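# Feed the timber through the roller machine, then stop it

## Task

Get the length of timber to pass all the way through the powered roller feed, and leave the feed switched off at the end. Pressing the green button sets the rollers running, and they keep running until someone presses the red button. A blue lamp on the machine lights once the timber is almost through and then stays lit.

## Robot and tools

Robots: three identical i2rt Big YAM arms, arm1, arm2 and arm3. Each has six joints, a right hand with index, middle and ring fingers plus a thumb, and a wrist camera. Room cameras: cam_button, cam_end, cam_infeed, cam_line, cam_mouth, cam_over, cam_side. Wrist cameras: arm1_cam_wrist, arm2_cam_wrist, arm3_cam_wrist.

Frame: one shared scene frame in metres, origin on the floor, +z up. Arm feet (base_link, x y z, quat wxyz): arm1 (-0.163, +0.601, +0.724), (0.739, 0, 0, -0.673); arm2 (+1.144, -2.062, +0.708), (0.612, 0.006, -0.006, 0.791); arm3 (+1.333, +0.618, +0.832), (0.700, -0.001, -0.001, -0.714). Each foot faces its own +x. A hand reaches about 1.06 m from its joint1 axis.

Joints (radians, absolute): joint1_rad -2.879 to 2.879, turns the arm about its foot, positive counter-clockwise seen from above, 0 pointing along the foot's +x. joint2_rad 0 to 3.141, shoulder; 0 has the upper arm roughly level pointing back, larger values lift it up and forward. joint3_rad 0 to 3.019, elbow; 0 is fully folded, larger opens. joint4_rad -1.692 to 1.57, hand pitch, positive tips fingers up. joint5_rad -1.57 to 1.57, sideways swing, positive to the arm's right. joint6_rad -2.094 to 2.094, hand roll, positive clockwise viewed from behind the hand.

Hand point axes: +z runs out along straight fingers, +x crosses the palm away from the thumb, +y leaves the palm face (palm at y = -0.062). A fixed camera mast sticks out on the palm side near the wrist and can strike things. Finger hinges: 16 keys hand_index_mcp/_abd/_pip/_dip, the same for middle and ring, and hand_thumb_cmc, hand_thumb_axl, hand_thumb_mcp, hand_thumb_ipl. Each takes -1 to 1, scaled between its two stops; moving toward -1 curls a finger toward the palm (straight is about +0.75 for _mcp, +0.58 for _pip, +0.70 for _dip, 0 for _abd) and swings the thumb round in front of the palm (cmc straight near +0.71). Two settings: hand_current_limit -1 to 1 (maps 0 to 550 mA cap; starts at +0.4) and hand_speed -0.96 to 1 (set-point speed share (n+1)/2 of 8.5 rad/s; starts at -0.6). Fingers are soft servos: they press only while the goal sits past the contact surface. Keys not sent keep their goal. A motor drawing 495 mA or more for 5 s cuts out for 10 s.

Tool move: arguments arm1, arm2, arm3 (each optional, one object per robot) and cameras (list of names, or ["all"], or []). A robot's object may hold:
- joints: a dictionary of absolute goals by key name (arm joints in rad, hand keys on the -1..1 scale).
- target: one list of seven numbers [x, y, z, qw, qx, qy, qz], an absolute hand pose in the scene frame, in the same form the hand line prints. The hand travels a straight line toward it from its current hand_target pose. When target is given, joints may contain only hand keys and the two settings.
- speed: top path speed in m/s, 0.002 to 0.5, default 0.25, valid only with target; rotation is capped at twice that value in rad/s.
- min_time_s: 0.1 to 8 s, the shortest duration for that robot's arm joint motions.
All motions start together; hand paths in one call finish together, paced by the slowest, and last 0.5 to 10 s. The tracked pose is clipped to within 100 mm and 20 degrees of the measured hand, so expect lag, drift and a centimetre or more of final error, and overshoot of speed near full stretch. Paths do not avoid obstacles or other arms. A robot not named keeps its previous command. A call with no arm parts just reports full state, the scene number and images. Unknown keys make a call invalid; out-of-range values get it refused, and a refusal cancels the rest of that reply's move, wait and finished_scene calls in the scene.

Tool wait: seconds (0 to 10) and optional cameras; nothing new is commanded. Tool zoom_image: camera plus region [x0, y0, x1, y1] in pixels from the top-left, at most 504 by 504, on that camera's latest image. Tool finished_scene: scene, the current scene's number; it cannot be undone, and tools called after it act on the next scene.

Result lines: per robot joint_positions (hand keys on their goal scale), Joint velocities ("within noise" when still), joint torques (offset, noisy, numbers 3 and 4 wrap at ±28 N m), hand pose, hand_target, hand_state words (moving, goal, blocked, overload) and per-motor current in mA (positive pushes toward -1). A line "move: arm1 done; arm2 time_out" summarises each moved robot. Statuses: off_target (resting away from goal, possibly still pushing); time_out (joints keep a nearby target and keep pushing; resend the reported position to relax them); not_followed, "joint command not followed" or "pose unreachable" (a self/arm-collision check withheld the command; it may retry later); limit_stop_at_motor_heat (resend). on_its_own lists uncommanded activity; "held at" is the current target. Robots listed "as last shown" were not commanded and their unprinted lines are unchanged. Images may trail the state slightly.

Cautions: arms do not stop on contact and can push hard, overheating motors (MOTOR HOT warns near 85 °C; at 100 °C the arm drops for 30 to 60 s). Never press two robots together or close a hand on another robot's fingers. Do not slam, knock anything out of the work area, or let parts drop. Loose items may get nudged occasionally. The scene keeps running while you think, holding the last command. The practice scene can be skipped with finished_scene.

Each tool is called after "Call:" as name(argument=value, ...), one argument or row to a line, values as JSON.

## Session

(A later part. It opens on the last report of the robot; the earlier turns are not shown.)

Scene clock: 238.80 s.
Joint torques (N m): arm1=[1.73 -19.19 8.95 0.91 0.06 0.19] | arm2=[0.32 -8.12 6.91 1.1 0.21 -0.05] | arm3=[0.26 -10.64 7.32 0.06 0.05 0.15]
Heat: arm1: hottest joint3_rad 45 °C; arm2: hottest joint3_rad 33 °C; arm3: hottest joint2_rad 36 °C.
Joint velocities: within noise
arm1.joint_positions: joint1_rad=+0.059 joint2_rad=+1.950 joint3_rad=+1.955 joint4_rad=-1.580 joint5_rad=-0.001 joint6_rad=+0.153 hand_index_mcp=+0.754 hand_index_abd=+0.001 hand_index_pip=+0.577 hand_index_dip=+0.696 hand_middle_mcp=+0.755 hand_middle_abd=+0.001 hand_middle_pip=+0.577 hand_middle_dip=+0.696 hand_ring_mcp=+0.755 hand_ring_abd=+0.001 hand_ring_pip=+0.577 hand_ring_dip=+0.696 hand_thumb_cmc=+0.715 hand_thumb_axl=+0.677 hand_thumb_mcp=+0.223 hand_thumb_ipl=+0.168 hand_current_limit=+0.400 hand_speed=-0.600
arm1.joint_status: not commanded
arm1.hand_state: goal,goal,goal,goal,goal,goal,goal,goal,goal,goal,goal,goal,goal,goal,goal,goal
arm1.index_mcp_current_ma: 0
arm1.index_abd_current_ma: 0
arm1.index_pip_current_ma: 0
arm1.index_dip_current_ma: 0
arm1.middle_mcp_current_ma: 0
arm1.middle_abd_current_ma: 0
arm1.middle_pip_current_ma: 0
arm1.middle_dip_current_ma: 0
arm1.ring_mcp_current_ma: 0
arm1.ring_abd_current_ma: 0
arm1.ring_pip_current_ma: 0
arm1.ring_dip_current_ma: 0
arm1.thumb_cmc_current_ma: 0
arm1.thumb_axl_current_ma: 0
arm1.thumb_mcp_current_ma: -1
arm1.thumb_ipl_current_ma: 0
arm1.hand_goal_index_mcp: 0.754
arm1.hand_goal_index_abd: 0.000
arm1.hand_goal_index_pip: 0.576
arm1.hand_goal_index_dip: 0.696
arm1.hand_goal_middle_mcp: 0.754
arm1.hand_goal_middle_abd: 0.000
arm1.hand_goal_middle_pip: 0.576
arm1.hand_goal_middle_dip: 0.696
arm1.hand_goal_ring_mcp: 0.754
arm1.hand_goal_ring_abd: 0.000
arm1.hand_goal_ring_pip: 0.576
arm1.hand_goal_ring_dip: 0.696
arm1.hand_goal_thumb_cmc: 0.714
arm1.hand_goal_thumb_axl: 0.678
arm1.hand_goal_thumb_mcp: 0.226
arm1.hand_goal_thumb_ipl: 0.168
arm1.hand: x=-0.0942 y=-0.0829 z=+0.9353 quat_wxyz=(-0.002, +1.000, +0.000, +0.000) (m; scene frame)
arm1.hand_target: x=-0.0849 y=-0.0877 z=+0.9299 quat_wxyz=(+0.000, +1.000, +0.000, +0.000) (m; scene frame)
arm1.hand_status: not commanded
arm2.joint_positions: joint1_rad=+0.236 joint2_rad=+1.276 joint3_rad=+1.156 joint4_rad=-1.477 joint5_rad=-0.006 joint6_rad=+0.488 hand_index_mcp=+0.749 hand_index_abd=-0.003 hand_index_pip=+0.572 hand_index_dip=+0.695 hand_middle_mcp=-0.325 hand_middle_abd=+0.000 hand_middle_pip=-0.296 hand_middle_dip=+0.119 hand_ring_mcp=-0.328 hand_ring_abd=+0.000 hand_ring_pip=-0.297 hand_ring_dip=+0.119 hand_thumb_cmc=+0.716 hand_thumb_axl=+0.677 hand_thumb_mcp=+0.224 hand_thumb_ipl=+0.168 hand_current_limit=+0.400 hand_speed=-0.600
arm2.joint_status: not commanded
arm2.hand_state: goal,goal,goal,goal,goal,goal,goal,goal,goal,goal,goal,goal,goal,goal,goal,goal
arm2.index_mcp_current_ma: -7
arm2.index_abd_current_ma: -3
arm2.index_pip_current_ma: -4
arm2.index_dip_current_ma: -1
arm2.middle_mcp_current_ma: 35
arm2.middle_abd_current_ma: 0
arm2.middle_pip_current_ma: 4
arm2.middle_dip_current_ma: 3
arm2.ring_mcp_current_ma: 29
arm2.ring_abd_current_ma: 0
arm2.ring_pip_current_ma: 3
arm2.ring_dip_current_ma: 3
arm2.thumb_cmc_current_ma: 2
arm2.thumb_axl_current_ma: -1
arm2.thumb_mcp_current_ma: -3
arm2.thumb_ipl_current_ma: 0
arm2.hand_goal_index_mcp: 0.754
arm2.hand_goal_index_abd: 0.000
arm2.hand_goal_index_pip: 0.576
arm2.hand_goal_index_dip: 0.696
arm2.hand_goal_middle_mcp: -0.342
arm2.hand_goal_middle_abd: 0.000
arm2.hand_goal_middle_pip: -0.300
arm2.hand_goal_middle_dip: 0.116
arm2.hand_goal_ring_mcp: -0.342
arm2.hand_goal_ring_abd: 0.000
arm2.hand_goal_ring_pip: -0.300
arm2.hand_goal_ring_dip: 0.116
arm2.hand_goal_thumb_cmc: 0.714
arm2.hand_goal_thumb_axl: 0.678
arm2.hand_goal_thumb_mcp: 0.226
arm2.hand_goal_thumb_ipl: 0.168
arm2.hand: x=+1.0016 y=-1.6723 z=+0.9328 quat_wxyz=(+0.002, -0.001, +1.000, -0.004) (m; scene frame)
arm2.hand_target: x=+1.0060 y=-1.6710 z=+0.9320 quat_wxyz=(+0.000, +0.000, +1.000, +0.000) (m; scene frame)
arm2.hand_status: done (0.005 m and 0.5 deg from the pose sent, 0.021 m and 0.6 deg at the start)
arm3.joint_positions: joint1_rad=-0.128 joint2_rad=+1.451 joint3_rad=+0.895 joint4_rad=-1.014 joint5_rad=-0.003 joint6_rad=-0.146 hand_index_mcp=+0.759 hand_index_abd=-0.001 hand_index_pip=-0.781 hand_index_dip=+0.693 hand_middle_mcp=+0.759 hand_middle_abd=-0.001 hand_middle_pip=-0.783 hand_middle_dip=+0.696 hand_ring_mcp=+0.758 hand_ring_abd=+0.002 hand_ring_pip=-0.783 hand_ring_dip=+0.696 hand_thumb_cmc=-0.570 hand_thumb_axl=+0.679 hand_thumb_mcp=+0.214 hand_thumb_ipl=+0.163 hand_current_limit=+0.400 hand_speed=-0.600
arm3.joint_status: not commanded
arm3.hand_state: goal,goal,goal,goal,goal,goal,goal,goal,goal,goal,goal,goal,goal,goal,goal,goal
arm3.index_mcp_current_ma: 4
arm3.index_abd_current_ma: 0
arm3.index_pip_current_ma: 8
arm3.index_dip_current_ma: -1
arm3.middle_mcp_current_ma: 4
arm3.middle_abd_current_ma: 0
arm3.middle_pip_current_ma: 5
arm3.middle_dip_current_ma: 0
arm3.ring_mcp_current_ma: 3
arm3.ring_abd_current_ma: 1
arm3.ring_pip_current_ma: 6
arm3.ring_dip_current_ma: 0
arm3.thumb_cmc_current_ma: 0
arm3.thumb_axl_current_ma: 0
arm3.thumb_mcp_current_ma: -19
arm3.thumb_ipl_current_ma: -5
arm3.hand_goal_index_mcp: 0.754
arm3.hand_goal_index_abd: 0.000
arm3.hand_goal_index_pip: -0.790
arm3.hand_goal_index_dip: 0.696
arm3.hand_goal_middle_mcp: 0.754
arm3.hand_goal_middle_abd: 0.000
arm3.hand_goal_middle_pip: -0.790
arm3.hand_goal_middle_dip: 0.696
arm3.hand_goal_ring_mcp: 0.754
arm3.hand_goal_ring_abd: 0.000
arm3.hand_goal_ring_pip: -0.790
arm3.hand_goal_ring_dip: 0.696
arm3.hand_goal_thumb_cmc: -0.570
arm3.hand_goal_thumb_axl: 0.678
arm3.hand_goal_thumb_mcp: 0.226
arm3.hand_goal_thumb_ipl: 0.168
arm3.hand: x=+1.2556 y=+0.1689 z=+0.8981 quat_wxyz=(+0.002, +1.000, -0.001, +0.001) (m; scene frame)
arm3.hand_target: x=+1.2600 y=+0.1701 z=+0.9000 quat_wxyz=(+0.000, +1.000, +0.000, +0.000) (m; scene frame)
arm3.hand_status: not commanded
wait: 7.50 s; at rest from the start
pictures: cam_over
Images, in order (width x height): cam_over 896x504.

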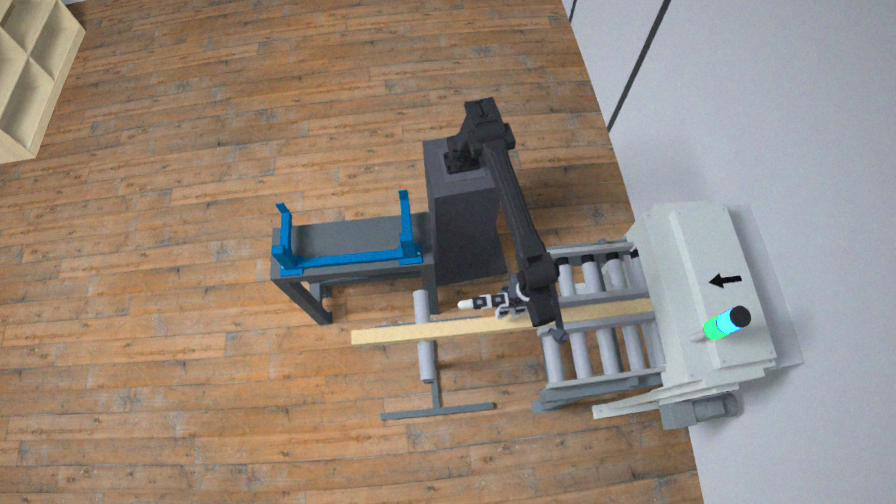

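Call:
move(
  arm2={"target": [1.007, -1.669, 0.900, 0, 0, 1, 0], "speed": 0.06},
  arm1={"target": [-0.085, -0.086, 0.872, 0, 1, 0, 0], "speed": 0.06},
  cameras=["cam_over", "cam_button", "cam_end"],
)

Scene clock: 243.03 s.
Joint torques (N m): arm1=[1.67 -18.78 6.83 1.33 0.19 0.2] | arm2=[0.26 -5.19 5.19 1.81 -0.03 -0.08] | arm3=[0.44 -10.52 7.32 0.06 0.07 0.15]
Heat: arm1: hottest joint3_rad 45 °C; arm2: hottest joint3_rad 33 °C; arm3: hottest joint2_rad 36 °C.
move: arm1 off_target; arm2 off_target
Joint velocities: within noise
arm1.joint_positions: joint1_rad=+0.059 joint2_rad=+1.950 joint3_rad=+1.843 joint4_rad=-1.441 joint5_rad=-0.003 joint6_rad=+0.153 hand_index_mcp=+0.754 hand_index_abd=+0.001 hand_index_pip=+0.577 hand_index_dip=+0.696 hand_middle_mcp=+0.755 hand_middle_abd=+0.001 hand_middle_pip=+0.577 hand_middle_dip=+0.696 hand_ring_mcp=+0.768 hand_ring_abd=+0.003 hand_ring_pip=+0.585 hand_ring_dip=+0.700 hand_thumb_cmc=+0.715 hand_thumb_axl=+0.677 hand_thumb_mcp=+0.223 hand_thumb_ipl=+0.168 hand_current_limit=+0.400 hand_speed=-0.600
arm1.joint_status: not commanded
arm1.hand_state: goal,goal,goal,goal,goal,goal,goal,goal,goal,goal,goal,goal,goal,goal,goal,goal
arm1.index_mcp_current_ma: 0
arm1.index_abd_current_ma: 0
arm1.index_pip_current_ma: 0
arm1.index_dip_current_ma: 0
arm1.middle_mcp_current_ma: 0
arm1.middle_abd_current_ma: 0
arm1.middle_pip_current_ma: 0
arm1.middle_dip_current_ma: 0
arm1.ring_mcp_current_ma: 7
arm1.ring_abd_current_ma: 0
arm1.ring_pip_current_ma: 3
arm1.ring_dip_current_ma: 1
arm1.thumb_cmc_current_ma: 0
arm1.thumb_axl_current_ma: 0
arm1.thumb_mcp_current_ma: -1
arm1.thumb_ipl_current_ma: 0
arm1.hand_goal_index_mcp: 0.754
arm1.hand_goal_index_abd: 0.000
arm1.hand_goal_index_pip: 0.576
arm1.hand_goal_index_dip: 0.696
arm1.hand_goal_middle_mcp: 0.754
arm1.hand_goal_middle_abd: 0.000
arm1.hand_goal_middle_pip: 0.576
arm1.hand_goal_middle_dip: 0.696
arm1.hand_goal_ring_mcp: 0.754
arm1.hand_goal_ring_abd: 0.000
arm1.hand_goal_ring_pip: 0.576
arm1.hand_goal_ring_dip: 0.696
arm1.hand_goal_thumb_cmc: 0.714
arm1.hand_goal_thumb_axl: 0.678
arm1.hand_goal_thumb_mcp: 0.226
arm1.hand_goal_thumb_ipl: 0.168
arm1.hand: x=-0.0931 y=-0.0872 z=+0.8949 quat_wxyz=(+0.011, +1.000, +0.000, +0.003) (m; scene frame)
arm1.hand_target: x=-0.0851 y=-0.0853 z=+0.8722 quat_wxyz=(+0.000, +1.000, +0.000, +0.000) (m; scene frame)
arm1.hand_status: off_target (0.024 m and 1.3 deg from the pose sent, 0.064 m and 0.3 deg at the start)
arm2.joint_positions: joint1_rad=+0.232 joint2_rad=+1.258 joint3_rad=+1.108 joint4_rad=-1.407 joint5_rad=+0.001 joint6_rad=+0.487 hand_index_mcp=+0.775 hand_index_abd=+0.008 hand_index_pip=+0.592 hand_index_dip=+0.702 hand_middle_mcp=-0.325 hand_middle_abd=+0.000 hand_middle_pip=-0.296 hand_middle_dip=+0.119 hand_ring_mcp=-0.328 hand_ring_abd=+0.000 hand_ring_pip=-0.297 hand_ring_dip=+0.119 hand_thumb_cmc=+0.716 hand_thumb_axl=+0.677 hand_thumb_mcp=+0.224 hand_thumb_ipl=+0.168 hand_current_limit=+0.400 hand_speed=-0.600
arm2.joint_status: not commanded
arm2.hand_state: blocked,goal,goal,goal,goal,goal,goal,goal,goal,goal,goal,goal,goal,goal,goal,goal
arm2.index_mcp_current_ma: 47
arm2.index_abd_current_ma: 11
arm2.index_pip_current_ma: 30
arm2.index_dip_current_ma: 9
arm2.middle_mcp_current_ma: 35
arm2.middle_abd_current_ma: 0
arm2.middle_pip_current_ma: 4
arm2.middle_dip_current_ma: 3
arm2.ring_mcp_current_ma: 29
arm2.ring_abd_current_ma: 0
arm2.ring_pip_current_ma: 3
arm2.ring_dip_current_ma: 3
arm2.thumb_cmc_current_ma: 2
arm2.thumb_axl_current_ma: -1
arm2.thumb_mcp_current_ma: -4
arm2.thumb_ipl_current_ma: 0
arm2.hand_goal_index_mcp: 0.754
arm2.hand_goal_index_abd: 0.000
arm2.hand_goal_index_pip: 0.576
arm2.hand_goal_index_dip: 0.696
arm2.hand_goal_middle_mcp: -0.342
arm2.hand_goal_middle_abd: 0.000
arm2.hand_goal_middle_pip: -0.300
arm2.hand_goal_middle_dip: 0.116
arm2.hand_goal_ring_mcp: -0.342
arm2.hand_goal_ring_abd: 0.000
arm2.hand_goal_ring_pip: -0.300
arm2.hand_goal_ring_dip: 0.116
arm2.hand_goal_thumb_cmc: 0.714
arm2.hand_goal_thumb_axl: 0.678
arm2.hand_goal_thumb_mcp: 0.226
arm2.hand_goal_thumb_ipl: 0.168
arm2.hand: x=+1.0034 y=-1.6700 z=+0.9233 quat_wxyz=(-0.004, +0.000, +1.000, +0.015) (m; scene frame)
arm2.hand_target: x=+1.0073 y=-1.6700 z=+0.9006 quat_wxyz=(+0.000, +0.000, +1.000, +0.000) (m; scene frame)
arm2.hand_status: off_target (0.024 m and 1.8 deg from the pose sent, 0.033 m and 0.6 deg at the start)
arm3: as last shown
pictures: cam_button, cam_end, cam_over
Images, in order (width x height): cam_button 896x504, cam_end 896x504, cam_over 896x504.

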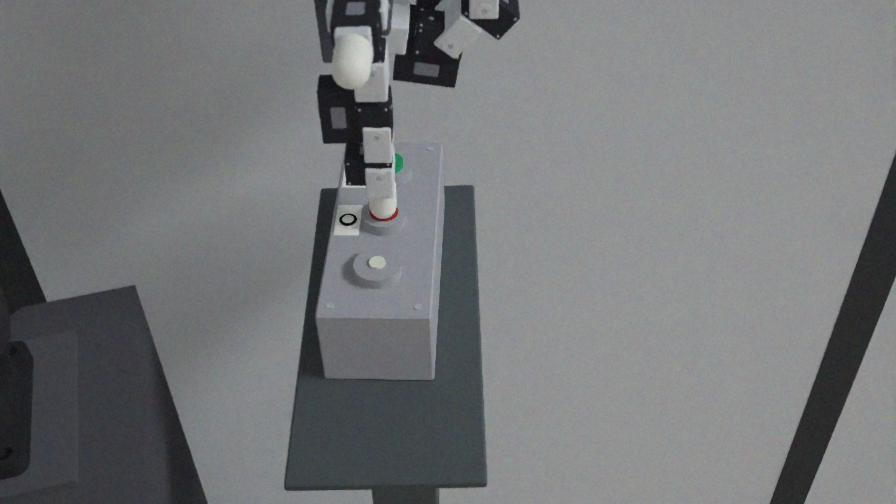

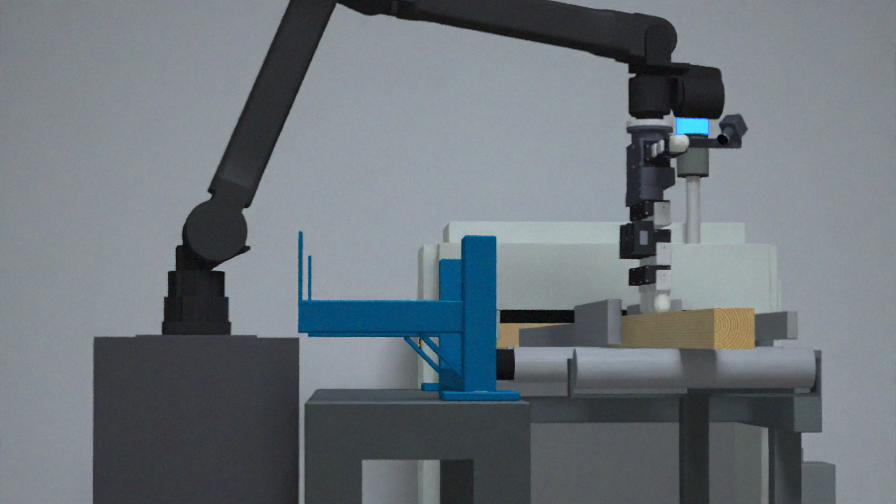

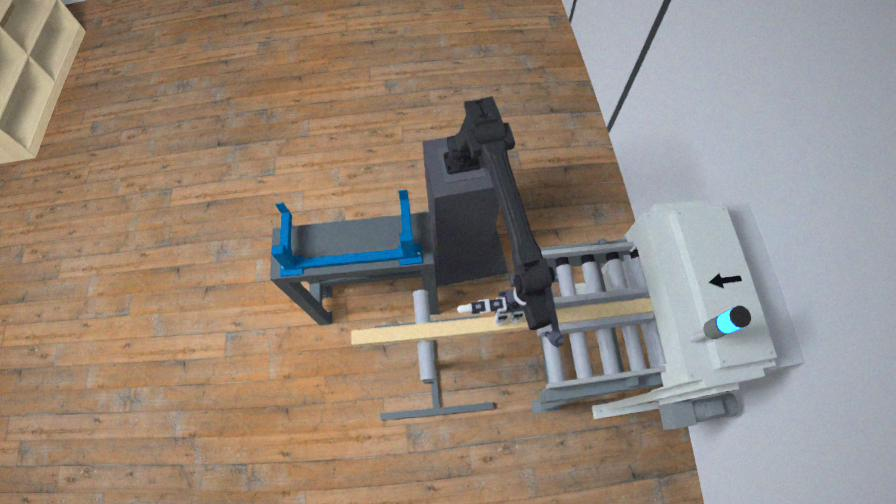

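Call:
move(
  arm1={"target": [-0.212, -0.086, 0.867, 0, 1, 0, 0], "speed": 0.06},
  arm2={"target": [1.006, -1.669, 0.96, 0, 0, 1, 0], "speed": 0.06},
  cameras=["cam_over", "cam_button"],
)

Call:
zoom_image(
  camera="cam_over",
  region=[300, 180, 800, 430],
)

Scene clock: 248.50 s.
Joint torques (N m): arm1=[-2.02 -17.73 6.8 1.05 0.73 -0.06] | arm2=[0.38 -6.48 11.96 0.18 0.16 -0.01] | arm3=[0.38 -10.93 7.32 0.1 0.06 0.14]
Heat: arm1: hottest joint3_rad 43 °C; arm2: hottest joint3_rad 33 °C; arm3: hottest joint2_rad 36 °C.
move: arm1 off_target; arm2 off_target
Joint velocities: within noise
arm1.joint_positions: joint1_rad=-0.101 joint2_rad=+1.923 joint3_rad=+1.798 joint4_rad=-1.409 joint5_rad=-0.017 joint6_rad=-0.030 hand_index_mcp=+0.753 hand_index_abd=-0.048 hand_index_pip=+0.577 hand_index_dip=+0.696 hand_middle_mcp=+0.752 hand_middle_abd=-0.015 hand_middle_pip=+0.577 hand_middle_dip=+0.696 hand_ring_mcp=+0.755 hand_ring_abd=-0.003 hand_ring_pip=+0.578 hand_ring_dip=+0.699 hand_thumb_cmc=+0.715 hand_thumb_axl=+0.677 hand_thumb_mcp=+0.223 hand_thumb_ipl=+0.168 hand_current_limit=+0.400 hand_speed=-0.600
arm1.joint_status: not commanded
arm1.hand_state: goal,blocked,goal,goal,goal,goal,goal,goal,goal,goal,goal,goal,goal,goal,goal,goal
arm1.index_mcp_current_ma: 0
arm1.index_abd_current_ma: -47
arm1.index_pip_current_ma: 0
arm1.index_dip_current_ma: 0
arm1.middle_mcp_current_ma: 0
arm1.middle_abd_current_ma: -6
arm1.middle_pip_current_ma: 0
arm1.middle_dip_current_ma: 0
arm1.ring_mcp_current_ma: 0
arm1.ring_abd_current_ma: 0
arm1.ring_pip_current_ma: 0
arm1.ring_dip_current_ma: 1
arm1.thumb_cmc_current_ma: 0
arm1.thumb_axl_current_ma: 0
arm1.thumb_mcp_current_ma: -1
arm1.thumb_ipl_current_ma: 0
arm1.hand_goal_index_mcp: 0.754
arm1.hand_goal_index_abd: 0.000
arm1.hand_goal_index_pip: 0.576
arm1.hand_goal_index_dip: 0.696
arm1.hand_goal_middle_mcp: 0.754
arm1.hand_goal_middle_abd: 0.000
arm1.hand_goal_middle_pip: 0.576
arm1.hand_goal_middle_dip: 0.696
arm1.hand_goal_ring_mcp: 0.754
arm1.hand_goal_ring_abd: 0.000
arm1.hand_goal_ring_pip: 0.576
arm1.hand_goal_ring_dip: 0.696
arm1.hand_goal_thumb_cmc: 0.714
arm1.hand_goal_thumb_axl: 0.678
arm1.hand_goal_thumb_mcp: 0.226
arm1.hand_goal_thumb_ipl: 0.168
arm1.hand: x=-0.1860 y=-0.0888 z=+0.8945 quat_wxyz=(+0.019, +1.000, +0.012, +0.008) (m; scene frame)
arm1.hand_target: x=-0.2114 y=-0.0847 z=+0.8675 quat_wxyz=(+0.000, +1.000, +0.000, +0.000) (m; scene frame)
arm1.hand_status: off_target (0.038 m and 2.7 deg from the pose sent, 0.122 m and 1.3 deg at the start)
arm2.joint_positions: joint1_rad=+0.232 joint2_rad=+1.257 joint3_rad=+1.161 joint4_rad=-1.528 joint5_rad=-0.004 joint6_rad=+0.481 hand_index_mcp=+0.748 hand_index_abd=-0.003 hand_index_pip=+0.572 hand_index_dip=+0.694 hand_middle_mcp=-0.325 hand_middle_abd=+0.000 hand_middle_pip=-0.296 hand_middle_dip=+0.119 hand_ring_mcp=-0.328 hand_ring_abd=+0.000 hand_ring_pip=-0.297 hand_ring_dip=+0.119 hand_thumb_cmc=+0.716 hand_thumb_axl=+0.677 hand_thumb_mcp=+0.224 hand_thumb_ipl=+0.168 hand_current_limit=+0.400 hand_speed=-0.600
arm2.joint_status: not commanded
arm2.hand_state: goal,goal,goal,goal,goal,goal,goal,goal,goal,goal,goal,goal,goal,goal,goal,goal
arm2.index_mcp_current_ma: -9
arm2.index_abd_current_ma: -3
arm2.index_pip_current_ma: -5
arm2.index_dip_current_ma: -3
arm2.middle_mcp_current_ma: 35
arm2.middle_abd_current_ma: 0
arm2.middle_pip_current_ma: 4
arm2.middle_dip_current_ma: 3
arm2.ring_mcp_current_ma: 29
arm2.ring_abd_current_ma: 0
arm2.ring_pip_current_ma: 3
arm2.ring_dip_current_ma: 3
arm2.thumb_cmc_current_ma: 2
arm2.thumb_axl_current_ma: -1
arm2.thumb_mcp_current_ma: -4
arm2.thumb_ipl_current_ma: 0
arm2.hand_goal_index_mcp: 0.754
arm2.hand_goal_index_abd: 0.000
arm2.hand_goal_index_pip: 0.576
arm2.hand_goal_index_dip: 0.696
arm2.hand_goal_middle_mcp: -0.342
arm2.hand_goal_middle_abd: 0.000
arm2.hand_goal_middle_pip: -0.300
arm2.hand_goal_middle_dip: 0.116
arm2.hand_goal_ring_mcp: -0.342
arm2.hand_goal_ring_abd: 0.000
arm2.hand_goal_ring_pip: -0.300
arm2.hand_goal_ring_dip: 0.116
arm2.hand_goal_thumb_cmc: 0.714
arm2.hand_goal_thumb_axl: 0.678
arm2.hand_goal_thumb_mcp: 0.226
arm2.hand_goal_thumb_ipl: 0.168
arm2.hand: x=+1.0090 y=-1.6833 z=+0.9393 quat_wxyz=(+0.009, -0.003, +1.000, -0.016) (m; scene frame)
arm2.hand_target: x=+1.0065 y=-1.6698 z=+0.9599 quat_wxyz=(+0.000, +0.000, +1.000, +0.000) (m; scene frame)
arm2.hand_status: off_target (0.025 m and 2.2 deg from the pose sent, 0.037 m and 1.8 deg at the start)
arm3: as last shown
pictures: cam_button, cam_over
Images, in order (width x height): cam_button 896x504, cam_over 896x504.

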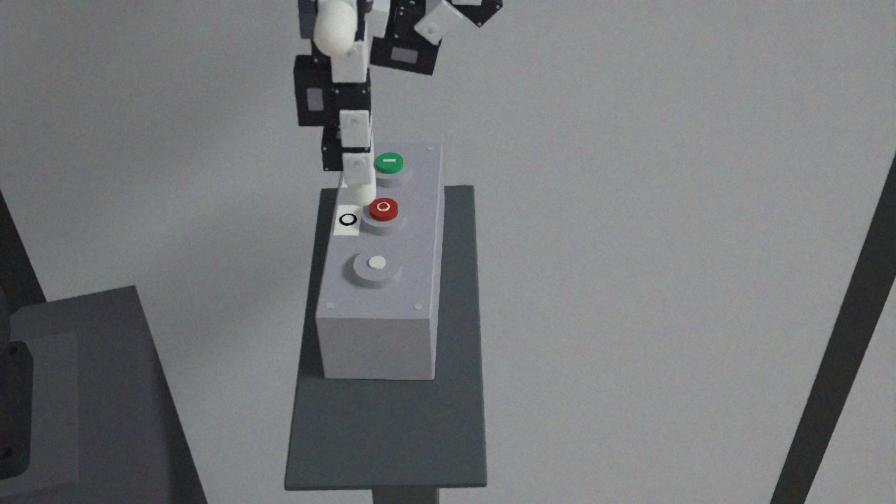

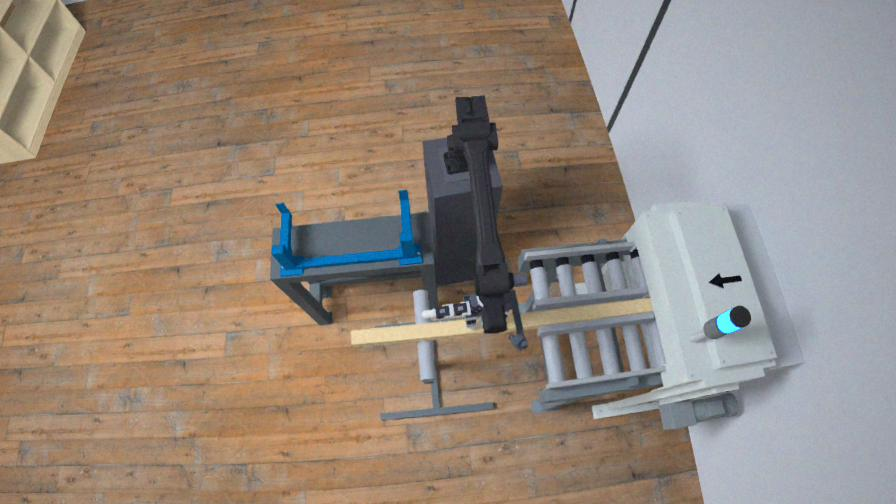

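Scaled by 1.008 from the camera's 896x504 image, which has a finer 1280x720 frame.

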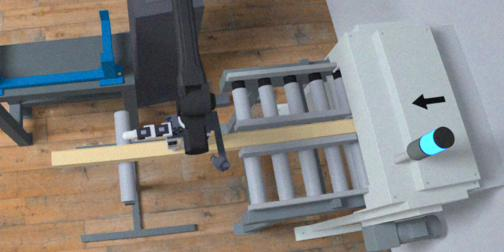

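Call:
move(
  arm1={"target": [-0.19, -0.086, 0.93, 0, 1, 0, 0], "speed": 0.12},
  cameras=["cam_mouth", "cam_end", "cam_line", "cam_side"],
)

Call:
zoom_image(
  camera="cam_mouth",
  region=[180, 90, 560, 260],
)

Call:
zoom_image(
  camera="cam_end",
  region=[490, 290, 830, 400],
)

Scene clock: 257.53 s.
Joint torques (N m): arm1=[0.73 -19.43 11.66 -0.18 0.18 0.19] | arm2=[0.38 -6.48 11.96 0.2 0.16 -0.01] | arm3=[0.32 -10.7 7.28 -0.02 0.06 0.13]
Heat: arm1: hottest joint3_rad 42 °C; arm2: hottest joint3_rad 35 °C; arm3: hottest joint3_rad 36 °C.
move: arm1 off_target
Joint velocities: within noise
arm1.joint_positions: joint1_rad=-0.101 joint2_rad=+1.923 joint3_rad=+1.864 joint4_rad=-1.539 joint5_rad=-0.004 joint6_rad=-0.019 hand_index_mcp=+0.748 hand_index_abd=-0.003 hand_index_pip=+0.573 hand_index_dip=+0.694 hand_middle_mcp=+0.749 hand_middle_abd=-0.004 hand_middle_pip=+0.572 hand_middle_dip=+0.694 hand_ring_mcp=+0.750 hand_ring_abd=-0.003 hand_ring_pip=+0.575 hand_ring_dip=+0.697 hand_thumb_cmc=+0.715 hand_thumb_axl=+0.677 hand_thumb_mcp=+0.223 hand_thumb_ipl=+0.168 hand_current_limit=+0.400 hand_speed=-0.600
arm1.joint_status: not commanded
arm1.hand_state: goal,goal,goal,goal,goal,goal,goal,goal,goal,goal,goal,goal,goal,goal,goal,goal
arm1.index_mcp_current_ma: -2
arm1.index_abd_current_ma: 0
arm1.index_pip_current_ma: 0
arm1.index_dip_current_ma: 0
arm1.middle_mcp_current_ma: -1
arm1.middle_abd_current_ma: -1
arm1.middle_pip_current_ma: -1
arm1.middle_dip_current_ma: 0
arm1.ring_mcp_current_ma: -1
arm1.ring_abd_current_ma: 0
arm1.ring_pip_current_ma: 0
arm1.ring_dip_current_ma: 0
arm1.thumb_cmc_current_ma: 0
arm1.thumb_axl_current_ma: 0
arm1.thumb_mcp_current_ma: -1
arm1.thumb_ipl_current_ma: 0
arm1.hand_goal_index_mcp: 0.754
arm1.hand_goal_index_abd: 0.000
arm1.hand_goal_index_pip: 0.576
arm1.hand_goal_index_dip: 0.696
arm1.hand_goal_middle_mcp: 0.754
arm1.hand_goal_middle_abd: 0.000
arm1.hand_goal_middle_pip: 0.576
arm1.hand_goal_middle_dip: 0.696
arm1.hand_goal_ring_mcp: 0.754
arm1.hand_goal_ring_abd: 0.000
arm1.hand_goal_ring_pip: 0.576
arm1.hand_goal_ring_dip: 0.696
arm1.hand_goal_thumb_cmc: 0.714
arm1.hand_goal_thumb_axl: 0.678
arm1.hand_goal_thumb_mcp: 0.226
arm1.hand_goal_thumb_ipl: 0.168
arm1.hand: x=-0.1892 y=-0.0749 z=+0.9147 quat_wxyz=(-0.014, +1.000, +0.006, +0.002) (m; scene frame)
arm1.hand_target: x=-0.1900 y=-0.0853 z=+0.9299 quat_wxyz=(+0.000, +1.000, +0.000, +0.000) (m; scene frame)
arm1.hand_status: off_target (0.019 m and 1.7 deg from the pose sent, 0.036 m and 2.7 deg at the start)
arm2, arm3: as last shown
pictures: cam_end, cam_line, cam_mouth, cam_side
Images, in order (width x height): cam_end 896x504, cam_line 896x504, cam_mouth 896x504, cam_side 896x504.

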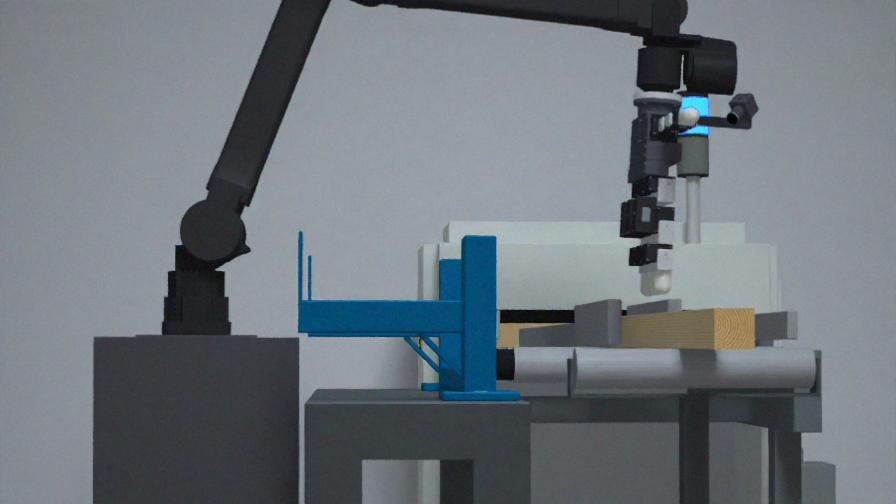

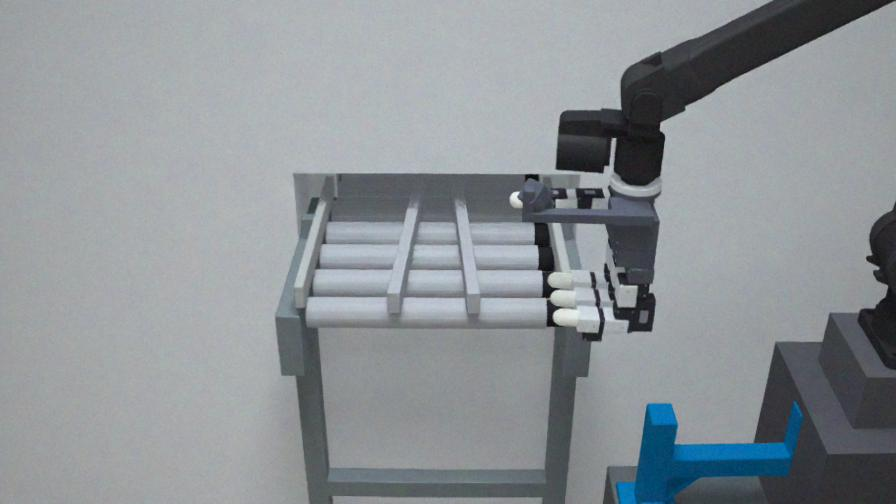

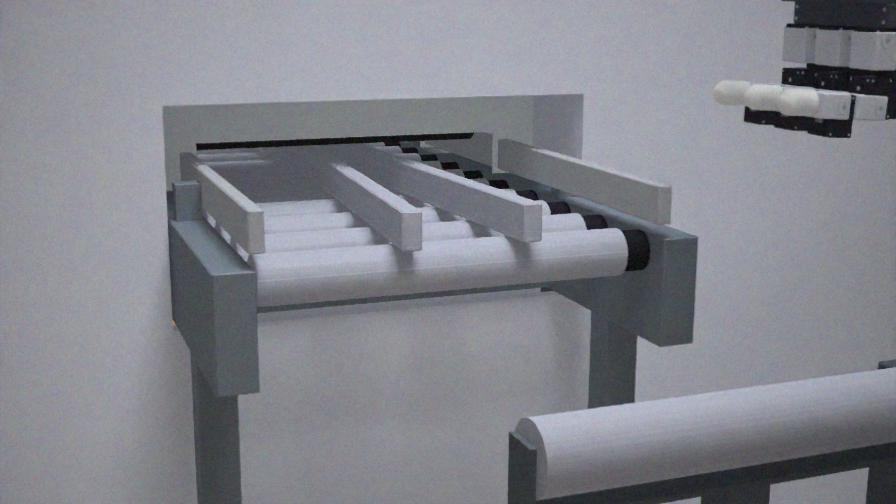

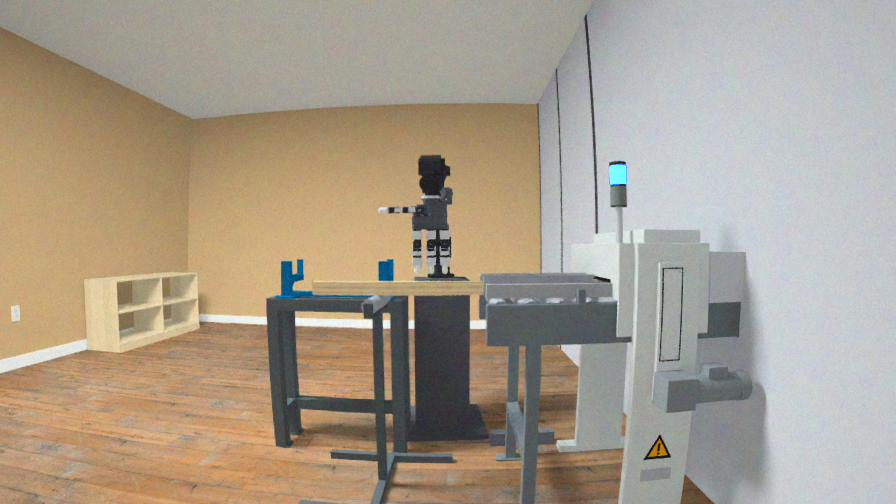

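Scaled by 1.326 from the camera's 896x504 image, which has a finer 1280x720 frame.

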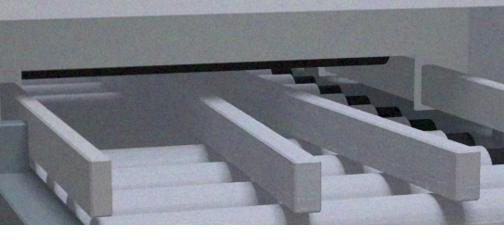

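Scaled by 1.482 from the camera's 896x504 image, which has a finer 1280x720 frame.

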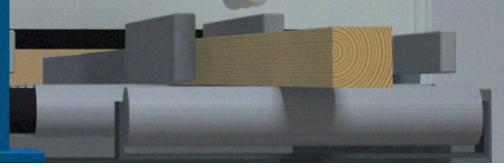

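Call:
move(
  arm1={"target": [-0.082, -0.084, 0.915, 0, 1, 0, 0], "speed": 0.15},
)

Call:
move(
  arm1={"target": [-0.085, -0.084, 0.843, 0, 1, 0, 0], "speed": 0.06},
)

Call:
move(
  arm1={"target": [-0.215, -0.082, 0.840, 0, 1, 0, 0], "speed": 0.06},
  cameras=["cam_over", "cam_end"],
)

Scene clock: 264.73 s.
Joint torques (N m): arm1=[1.2 -18.26 11.33 0.73 0.17 0.23] | arm2=[0.32 -6.36 11.95 0.2 0.16 -0.01] | arm3=[0.44 -10.87 7.31 0.13 0.08 0.15]
Heat: arm1: hottest joint3_rad 42 °C; arm2: hottest joint3_rad 36 °C; arm3: hottest joint2_rad 35 °C.
move: arm1 off_target
Joint velocities: within noise
arm1.joint_positions: joint1_rad=+0.072 joint2_rad=+1.932 joint3_rad=+1.864 joint4_rad=-1.533 joint5_rad=-0.003 joint6_rad=+0.159 hand_index_mcp=+0.748 hand_index_abd=-0.003 hand_index_pip=+0.573 hand_index_dip=+0.694 hand_middle_mcp=+0.749 hand_middle_abd=-0.003 hand_middle_pip=+0.572 hand_middle_dip=+0.694 hand_ring_mcp=+0.750 hand_ring_abd=-0.003 hand_ring_pip=+0.575 hand_ring_dip=+0.697 hand_thumb_cmc=+0.715 hand_thumb_axl=+0.677 hand_thumb_mcp=+0.223 hand_thumb_ipl=+0.168 hand_current_limit=+0.400 hand_speed=-0.600
arm1.joint_status: not commanded
arm1.hand_state: goal,goal,goal,goal,goal,goal,goal,goal,goal,goal,goal,goal,goal,goal,goal,goal
arm1.index_mcp_current_ma: -2
arm1.index_abd_current_ma: 0
arm1.index_pip_current_ma: 0
arm1.index_dip_current_ma: 0
arm1.middle_mcp_current_ma: -1
arm1.middle_abd_current_ma: 0
arm1.middle_pip_current_ma: -1
arm1.middle_dip_current_ma: 0
arm1.ring_mcp_current_ma: -1
arm1.ring_abd_current_ma: 0
arm1.ring_pip_current_ma: 0
arm1.ring_dip_current_ma: 0
arm1.thumb_cmc_current_ma: 0
arm1.thumb_axl_current_ma: 0
arm1.thumb_mcp_current_ma: -1
arm1.thumb_ipl_current_ma: 0
arm1.hand_goal_index_mcp: 0.754
arm1.hand_goal_index_abd: 0.000
arm1.hand_goal_index_pip: 0.576
arm1.hand_goal_index_dip: 0.696
arm1.hand_goal_middle_mcp: 0.754
arm1.hand_goal_middle_abd: 0.000
arm1.hand_goal_middle_pip: 0.576
arm1.hand_goal_middle_dip: 0.696
arm1.hand_goal_ring_mcp: 0.754
arm1.hand_goal_ring_abd: 0.000
arm1.hand_goal_ring_pip: 0.576
arm1.hand_goal_ring_dip: 0.696
arm1.hand_goal_thumb_cmc: 0.714
arm1.hand_goal_thumb_axl: 0.678
arm1.hand_goal_thumb_mcp: 0.226
arm1.hand_goal_thumb_ipl: 0.168
arm1.hand: x=-0.0875 y=-0.0689 z=+0.9095 quat_wxyz=(-0.015, +1.000, +0.004, -0.001) (m; scene frame)
arm1.hand_target: x=-0.0820 y=-0.0832 z=+0.9150 quat_wxyz=(+0.000, +1.000, +0.000, +0.000) (m; scene frame)
arm1.hand_status: off_target (0.017 m and 1.7 deg from the pose sent, 0.108 m and 1.7 deg at the start)
arm2, arm3: as last shown
pictures: none

Scene clock: 266.50 s.
Joint torques (N m): arm1=[0.79 -15.03 5.98 1.95 0.19 0.13] | arm2=[0.38 -6.42 11.96 0.2 0.16 -0.01] | arm3=[0.32 -10.87 7.38 0.12 0.06 0.15]
Heat: arm1: hottest joint3_rad 42 °C; arm2: hottest joint3_rad 37 °C; arm3: hottest joint2_rad 35 °C.
move: arm1 off_target
Joint velocities: within noise
arm1.joint_positions: joint1_rad=+0.072 joint2_rad=+1.917 joint3_rad=+1.786 joint4_rad=-1.378 joint5_rad=-0.003 joint6_rad=+0.159 hand_index_mcp=+0.752 hand_index_abd=-0.002 hand_index_pip=+0.574 hand_index_dip=+0.694 hand_middle_mcp=+0.765 hand_middle_abd=+0.005 hand_middle_pip=+0.583 hand_middle_dip=+0.699 hand_ring_mcp=+0.775 hand_ring_abd=+0.009 hand_ring_pip=+0.591 hand_ring_dip=+0.704 hand_thumb_cmc=+0.715 hand_thumb_axl=+0.677 hand_thumb_mcp=+0.222 hand_thumb_ipl=+0.168 hand_current_limit=+0.400 hand_speed=-0.600
arm1.joint_status: not commanded
arm1.hand_state: goal,goal,goal,goal,goal,goal,goal,goal,blocked,goal,goal,goal,goal,goal,goal,goal
arm1.index_mcp_current_ma: 0
arm1.index_abd_current_ma: 0
arm1.index_pip_current_ma: 0
arm1.index_dip_current_ma: 0
arm1.middle_mcp_current_ma: 5
arm1.middle_abd_current_ma: 1
arm1.middle_pip_current_ma: 2
arm1.middle_dip_current_ma: 1
arm1.ring_mcp_current_ma: 16
arm1.ring_abd_current_ma: 3
arm1.ring_pip_current_ma: 8
arm1.ring_dip_current_ma: 3
arm1.thumb_cmc_current_ma: 0
arm1.thumb_axl_current_ma: 0
arm1.thumb_mcp_current_ma: -1
arm1.thumb_ipl_current_ma: 0
arm1.hand_goal_index_mcp: 0.754
arm1.hand_goal_index_abd: 0.000
arm1.hand_goal_index_pip: 0.576
arm1.hand_goal_index_dip: 0.696
arm1.hand_goal_middle_mcp: 0.754
arm1.hand_goal_middle_abd: 0.000
arm1.hand_goal_middle_pip: 0.576
arm1.hand_goal_middle_dip: 0.696
arm1.hand_goal_ring_mcp: 0.754
arm1.hand_goal_ring_abd: 0.000
arm1.hand_goal_ring_pip: 0.576
arm1.hand_goal_ring_dip: 0.696
arm1.hand_goal_thumb_cmc: 0.714
arm1.hand_goal_thumb_axl: 0.678
arm1.hand_goal_thumb_mcp: 0.226
arm1.hand_goal_thumb_ipl: 0.168
arm1.hand: x=-0.0850 y=-0.0838 z=+0.8954 quat_wxyz=(+0.030, +1.000, +0.004, +0.006) (m; scene frame)
arm1.hand_target: x=-0.0854 y=-0.0809 z=+0.8445 quat_wxyz=(+0.000, +1.000, +0.000, +0.000) (m; scene frame)
arm1.hand_status: off_target (0.052 m and 3.5 deg from the pose sent, 0.068 m and 1.7 deg at the start)
arm2, arm3: as last shown
pictures: none

Scene clock: 269.37 s.
Joint torques (N m): arm1=[-1.2 -14.51 5.96 1.37 0.73 -0.06] | arm2=[0.38 -6.48 11.95 0.21 0.16 -0.01] | arm3=[0.21 -10.87 7.3 0.09 0.09 0.13]
Heat: arm1: hottest joint3_rad 42 °C; arm2: hottest joint3_rad 37 °C; arm3: hottest joint2_rad 35 °C.
move: arm1 off_target
Joint velocities: within noise
arm1.joint_positions: joint1_rad=-0.115 joint2_rad=+1.889 joint3_rad=+1.739 joint4_rad=-1.344 joint5_rad=-0.018 joint6_rad=-0.035 hand_index_mcp=+0.755 hand_index_abd=-0.077 hand_index_pip=+0.577 hand_index_dip=+0.695 hand_middle_mcp=+0.761 hand_middle_abd=-0.020 hand_middle_pip=+0.581 hand_middle_dip=+0.699 hand_ring_mcp=+0.756 hand_ring_abd=-0.002 hand_ring_pip=+0.579 hand_ring_dip=+0.699 hand_thumb_cmc=+0.715 hand_thumb_axl=+0.677 hand_thumb_mcp=+0.222 hand_thumb_ipl=+0.168 hand_current_limit=+0.400 hand_speed=-0.600
arm1.joint_status: not commanded
arm1.hand_state: goal,blocked,goal,goal,goal,blocked,goal,goal,goal,goal,goal,goal,goal,goal,goal,goal
arm1.index_mcp_current_ma: 0
arm1.index_abd_current_ma: -103
arm1.index_pip_current_ma: 0
arm1.index_dip_current_ma: 0
arm1.middle_mcp_current_ma: 2
arm1.middle_abd_current_ma: -11
arm1.middle_pip_current_ma: 1
arm1.middle_dip_current_ma: 1
arm1.ring_mcp_current_ma: 0
arm1.ring_abd_current_ma: 0
arm1.ring_pip_current_ma: 0
arm1.ring_dip_current_ma: 1
arm1.thumb_cmc_current_ma: 0
arm1.thumb_axl_current_ma: 0
arm1.thumb_mcp_current_ma: -1
arm1.thumb_ipl_current_ma: 0
arm1.hand_goal_index_mcp: 0.754
arm1.hand_goal_index_abd: 0.000
arm1.hand_goal_index_pip: 0.576
arm1.hand_goal_index_dip: 0.696
arm1.hand_goal_middle_mcp: 0.754
arm1.hand_goal_middle_abd: 0.000
arm1.hand_goal_middle_pip: 0.576
arm1.hand_goal_middle_dip: 0.696
arm1.hand_goal_ring_mcp: 0.754
arm1.hand_goal_ring_abd: 0.000
arm1.hand_goal_ring_pip: 0.576
arm1.hand_goal_ring_dip: 0.696
arm1.hand_goal_thumb_cmc: 0.714
arm1.hand_goal_thumb_axl: 0.678
arm1.hand_goal_thumb_mcp: 0.226
arm1.hand_goal_thumb_ipl: 0.168
arm1.hand: x=-0.1949 y=-0.0853 z=+0.8953 quat_wxyz=(+0.038, +0.999, +0.007, +0.008) (m; scene frame)
arm1.hand_target: x=-0.2142 y=-0.0784 z=+0.8418 quat_wxyz=(+0.000, +1.000, +0.000, +0.001) (m; scene frame)
arm1.hand_status: off_target (0.059 m and 4.6 deg from the pose sent, 0.141 m and 3.5 deg at the start)
arm2, arm3: as last shown
pictures: cam_end, cam_over
Images, in order (width x height): cam_end 896x504, cam_over 896x504.

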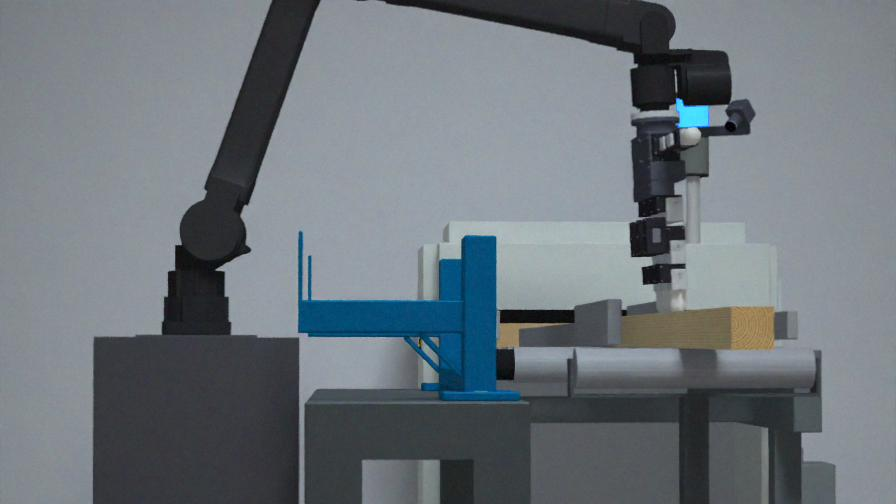

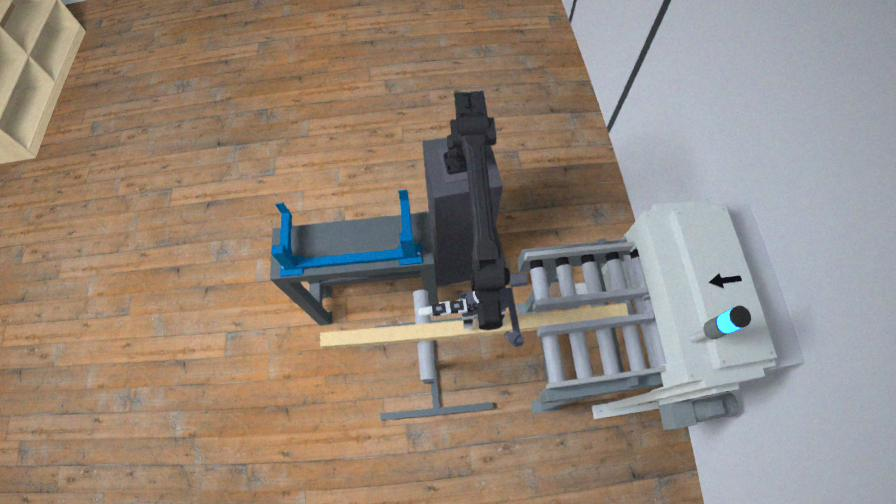

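Call:
move(
  arm1={"target": [-0.20, -0.084, 0.95, 0, 1, 0, 0], "speed": 0.1},
  cameras=["cam_over", "cam_button"],
)

Call:
zoom_image(
  camera="cam_over",
  region=[300, 180, 800, 430],
)

Scene clock: 273.23 s.
Joint torques (N m): arm1=[0.5 -17.85 11.81 -0.1 0.17 0.17] | arm2=[0.44 -6.42 11.95 0.21 0.16 -0.01] | arm3=[0.5 -10.46 7.35 0.06 0.05 0.16]
Heat: arm1: hottest joint3_rad 41 °C; arm2: hottest joint3_rad 37 °C; arm3: hottest joint2_rad 35 °C.
move: arm1 off_target
Joint velocities: within noise
arm1.joint_positions: joint1_rad=-0.115 joint2_rad=+1.904 joint3_rad=+1.907 joint4_rad=-1.589 joint5_rad=-0.004 joint6_rad=-0.034 hand_index_mcp=+0.749 hand_index_abd=-0.003 hand_index_pip=+0.573 hand_index_dip=+0.694 hand_middle_mcp=+0.749 hand_middle_abd=-0.004 hand_middle_pip=+0.572 hand_middle_dip=+0.693 hand_ring_mcp=+0.749 hand_ring_abd=-0.002 hand_ring_pip=+0.573 hand_ring_dip=+0.693 hand_thumb_cmc=+0.715 hand_thumb_axl=+0.677 hand_thumb_mcp=+0.222 hand_thumb_ipl=+0.168 hand_current_limit=+0.400 hand_speed=-0.600
arm1.joint_status: not commanded
arm1.hand_state: goal,goal,goal,goal,goal,goal,goal,goal,goal,goal,goal,goal,goal,goal,goal,goal
arm1.index_mcp_current_ma: -2
arm1.index_abd_current_ma: 0
arm1.index_pip_current_ma: -1
arm1.index_dip_current_ma: 0
arm1.middle_mcp_current_ma: -1
arm1.middle_abd_current_ma: -1
arm1.middle_pip_current_ma: -1
arm1.middle_dip_current_ma: 0
arm1.ring_mcp_current_ma: -2
arm1.ring_abd_current_ma: 0
arm1.ring_pip_current_ma: -1
arm1.ring_dip_current_ma: 0
arm1.thumb_cmc_current_ma: 0
arm1.thumb_axl_current_ma: 0
arm1.thumb_mcp_current_ma: -1
arm1.thumb_ipl_current_ma: 0
arm1.hand_goal_index_mcp: 0.754
arm1.hand_goal_index_abd: 0.000
arm1.hand_goal_index_pip: 0.576
arm1.hand_goal_index_dip: 0.696
arm1.hand_goal_middle_mcp: 0.754
arm1.hand_goal_middle_abd: 0.000
arm1.hand_goal_middle_pip: 0.576
arm1.hand_goal_middle_dip: 0.696
arm1.hand_goal_ring_mcp: 0.754
arm1.hand_goal_ring_abd: 0.000
arm1.hand_goal_ring_pip: 0.576
arm1.hand_goal_ring_dip: 0.696
arm1.hand_goal_thumb_cmc: 0.714
arm1.hand_goal_thumb_axl: 0.678
arm1.hand_goal_thumb_mcp: 0.226
arm1.hand_goal_thumb_ipl: 0.168
arm1.hand: x=-0.1972 y=-0.0722 z=+0.9429 quat_wxyz=(-0.007, +1.000, +0.006, +0.002) (m; scene frame)
arm1.hand_target: x=-0.2000 y=-0.0834 z=+0.9499 quat_wxyz=(+0.001, +1.000, +0.000, +0.000) (m; scene frame)
arm1.hand_status: off_target (0.014 m and 1.1 deg from the pose sent, 0.055 m and 4.6 deg at the start)
arm2, arm3: as last shown
pictures: cam_button, cam_over
Images, in order (width x height): cam_button 896x504, cam_over 896x504.

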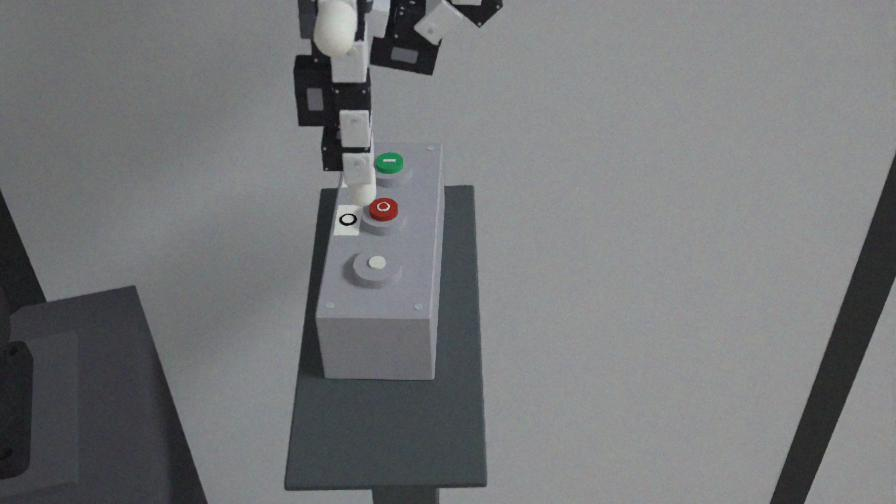

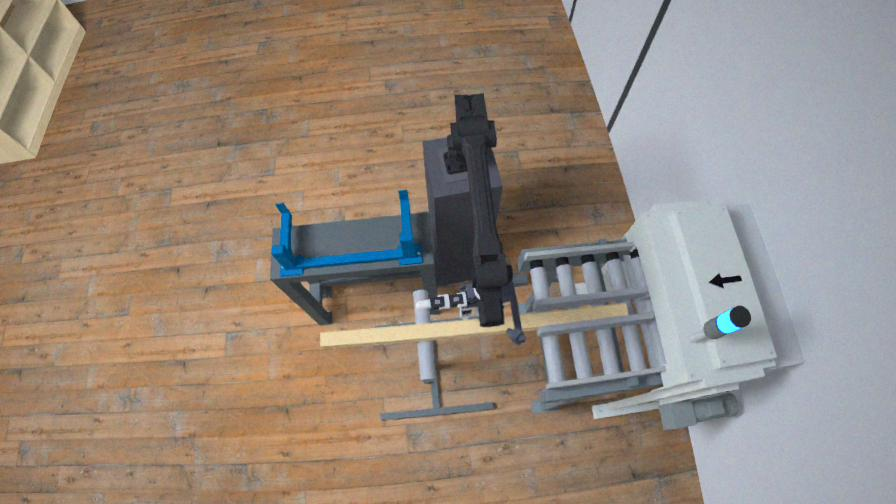

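Scaled by 1.008 from the camera's 896x504 image, which has a finer 1280x720 frame.

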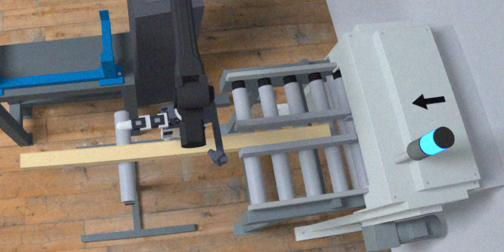

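Call:
finished_scene(
  scene=2,
)

The scene is finished: the task was done.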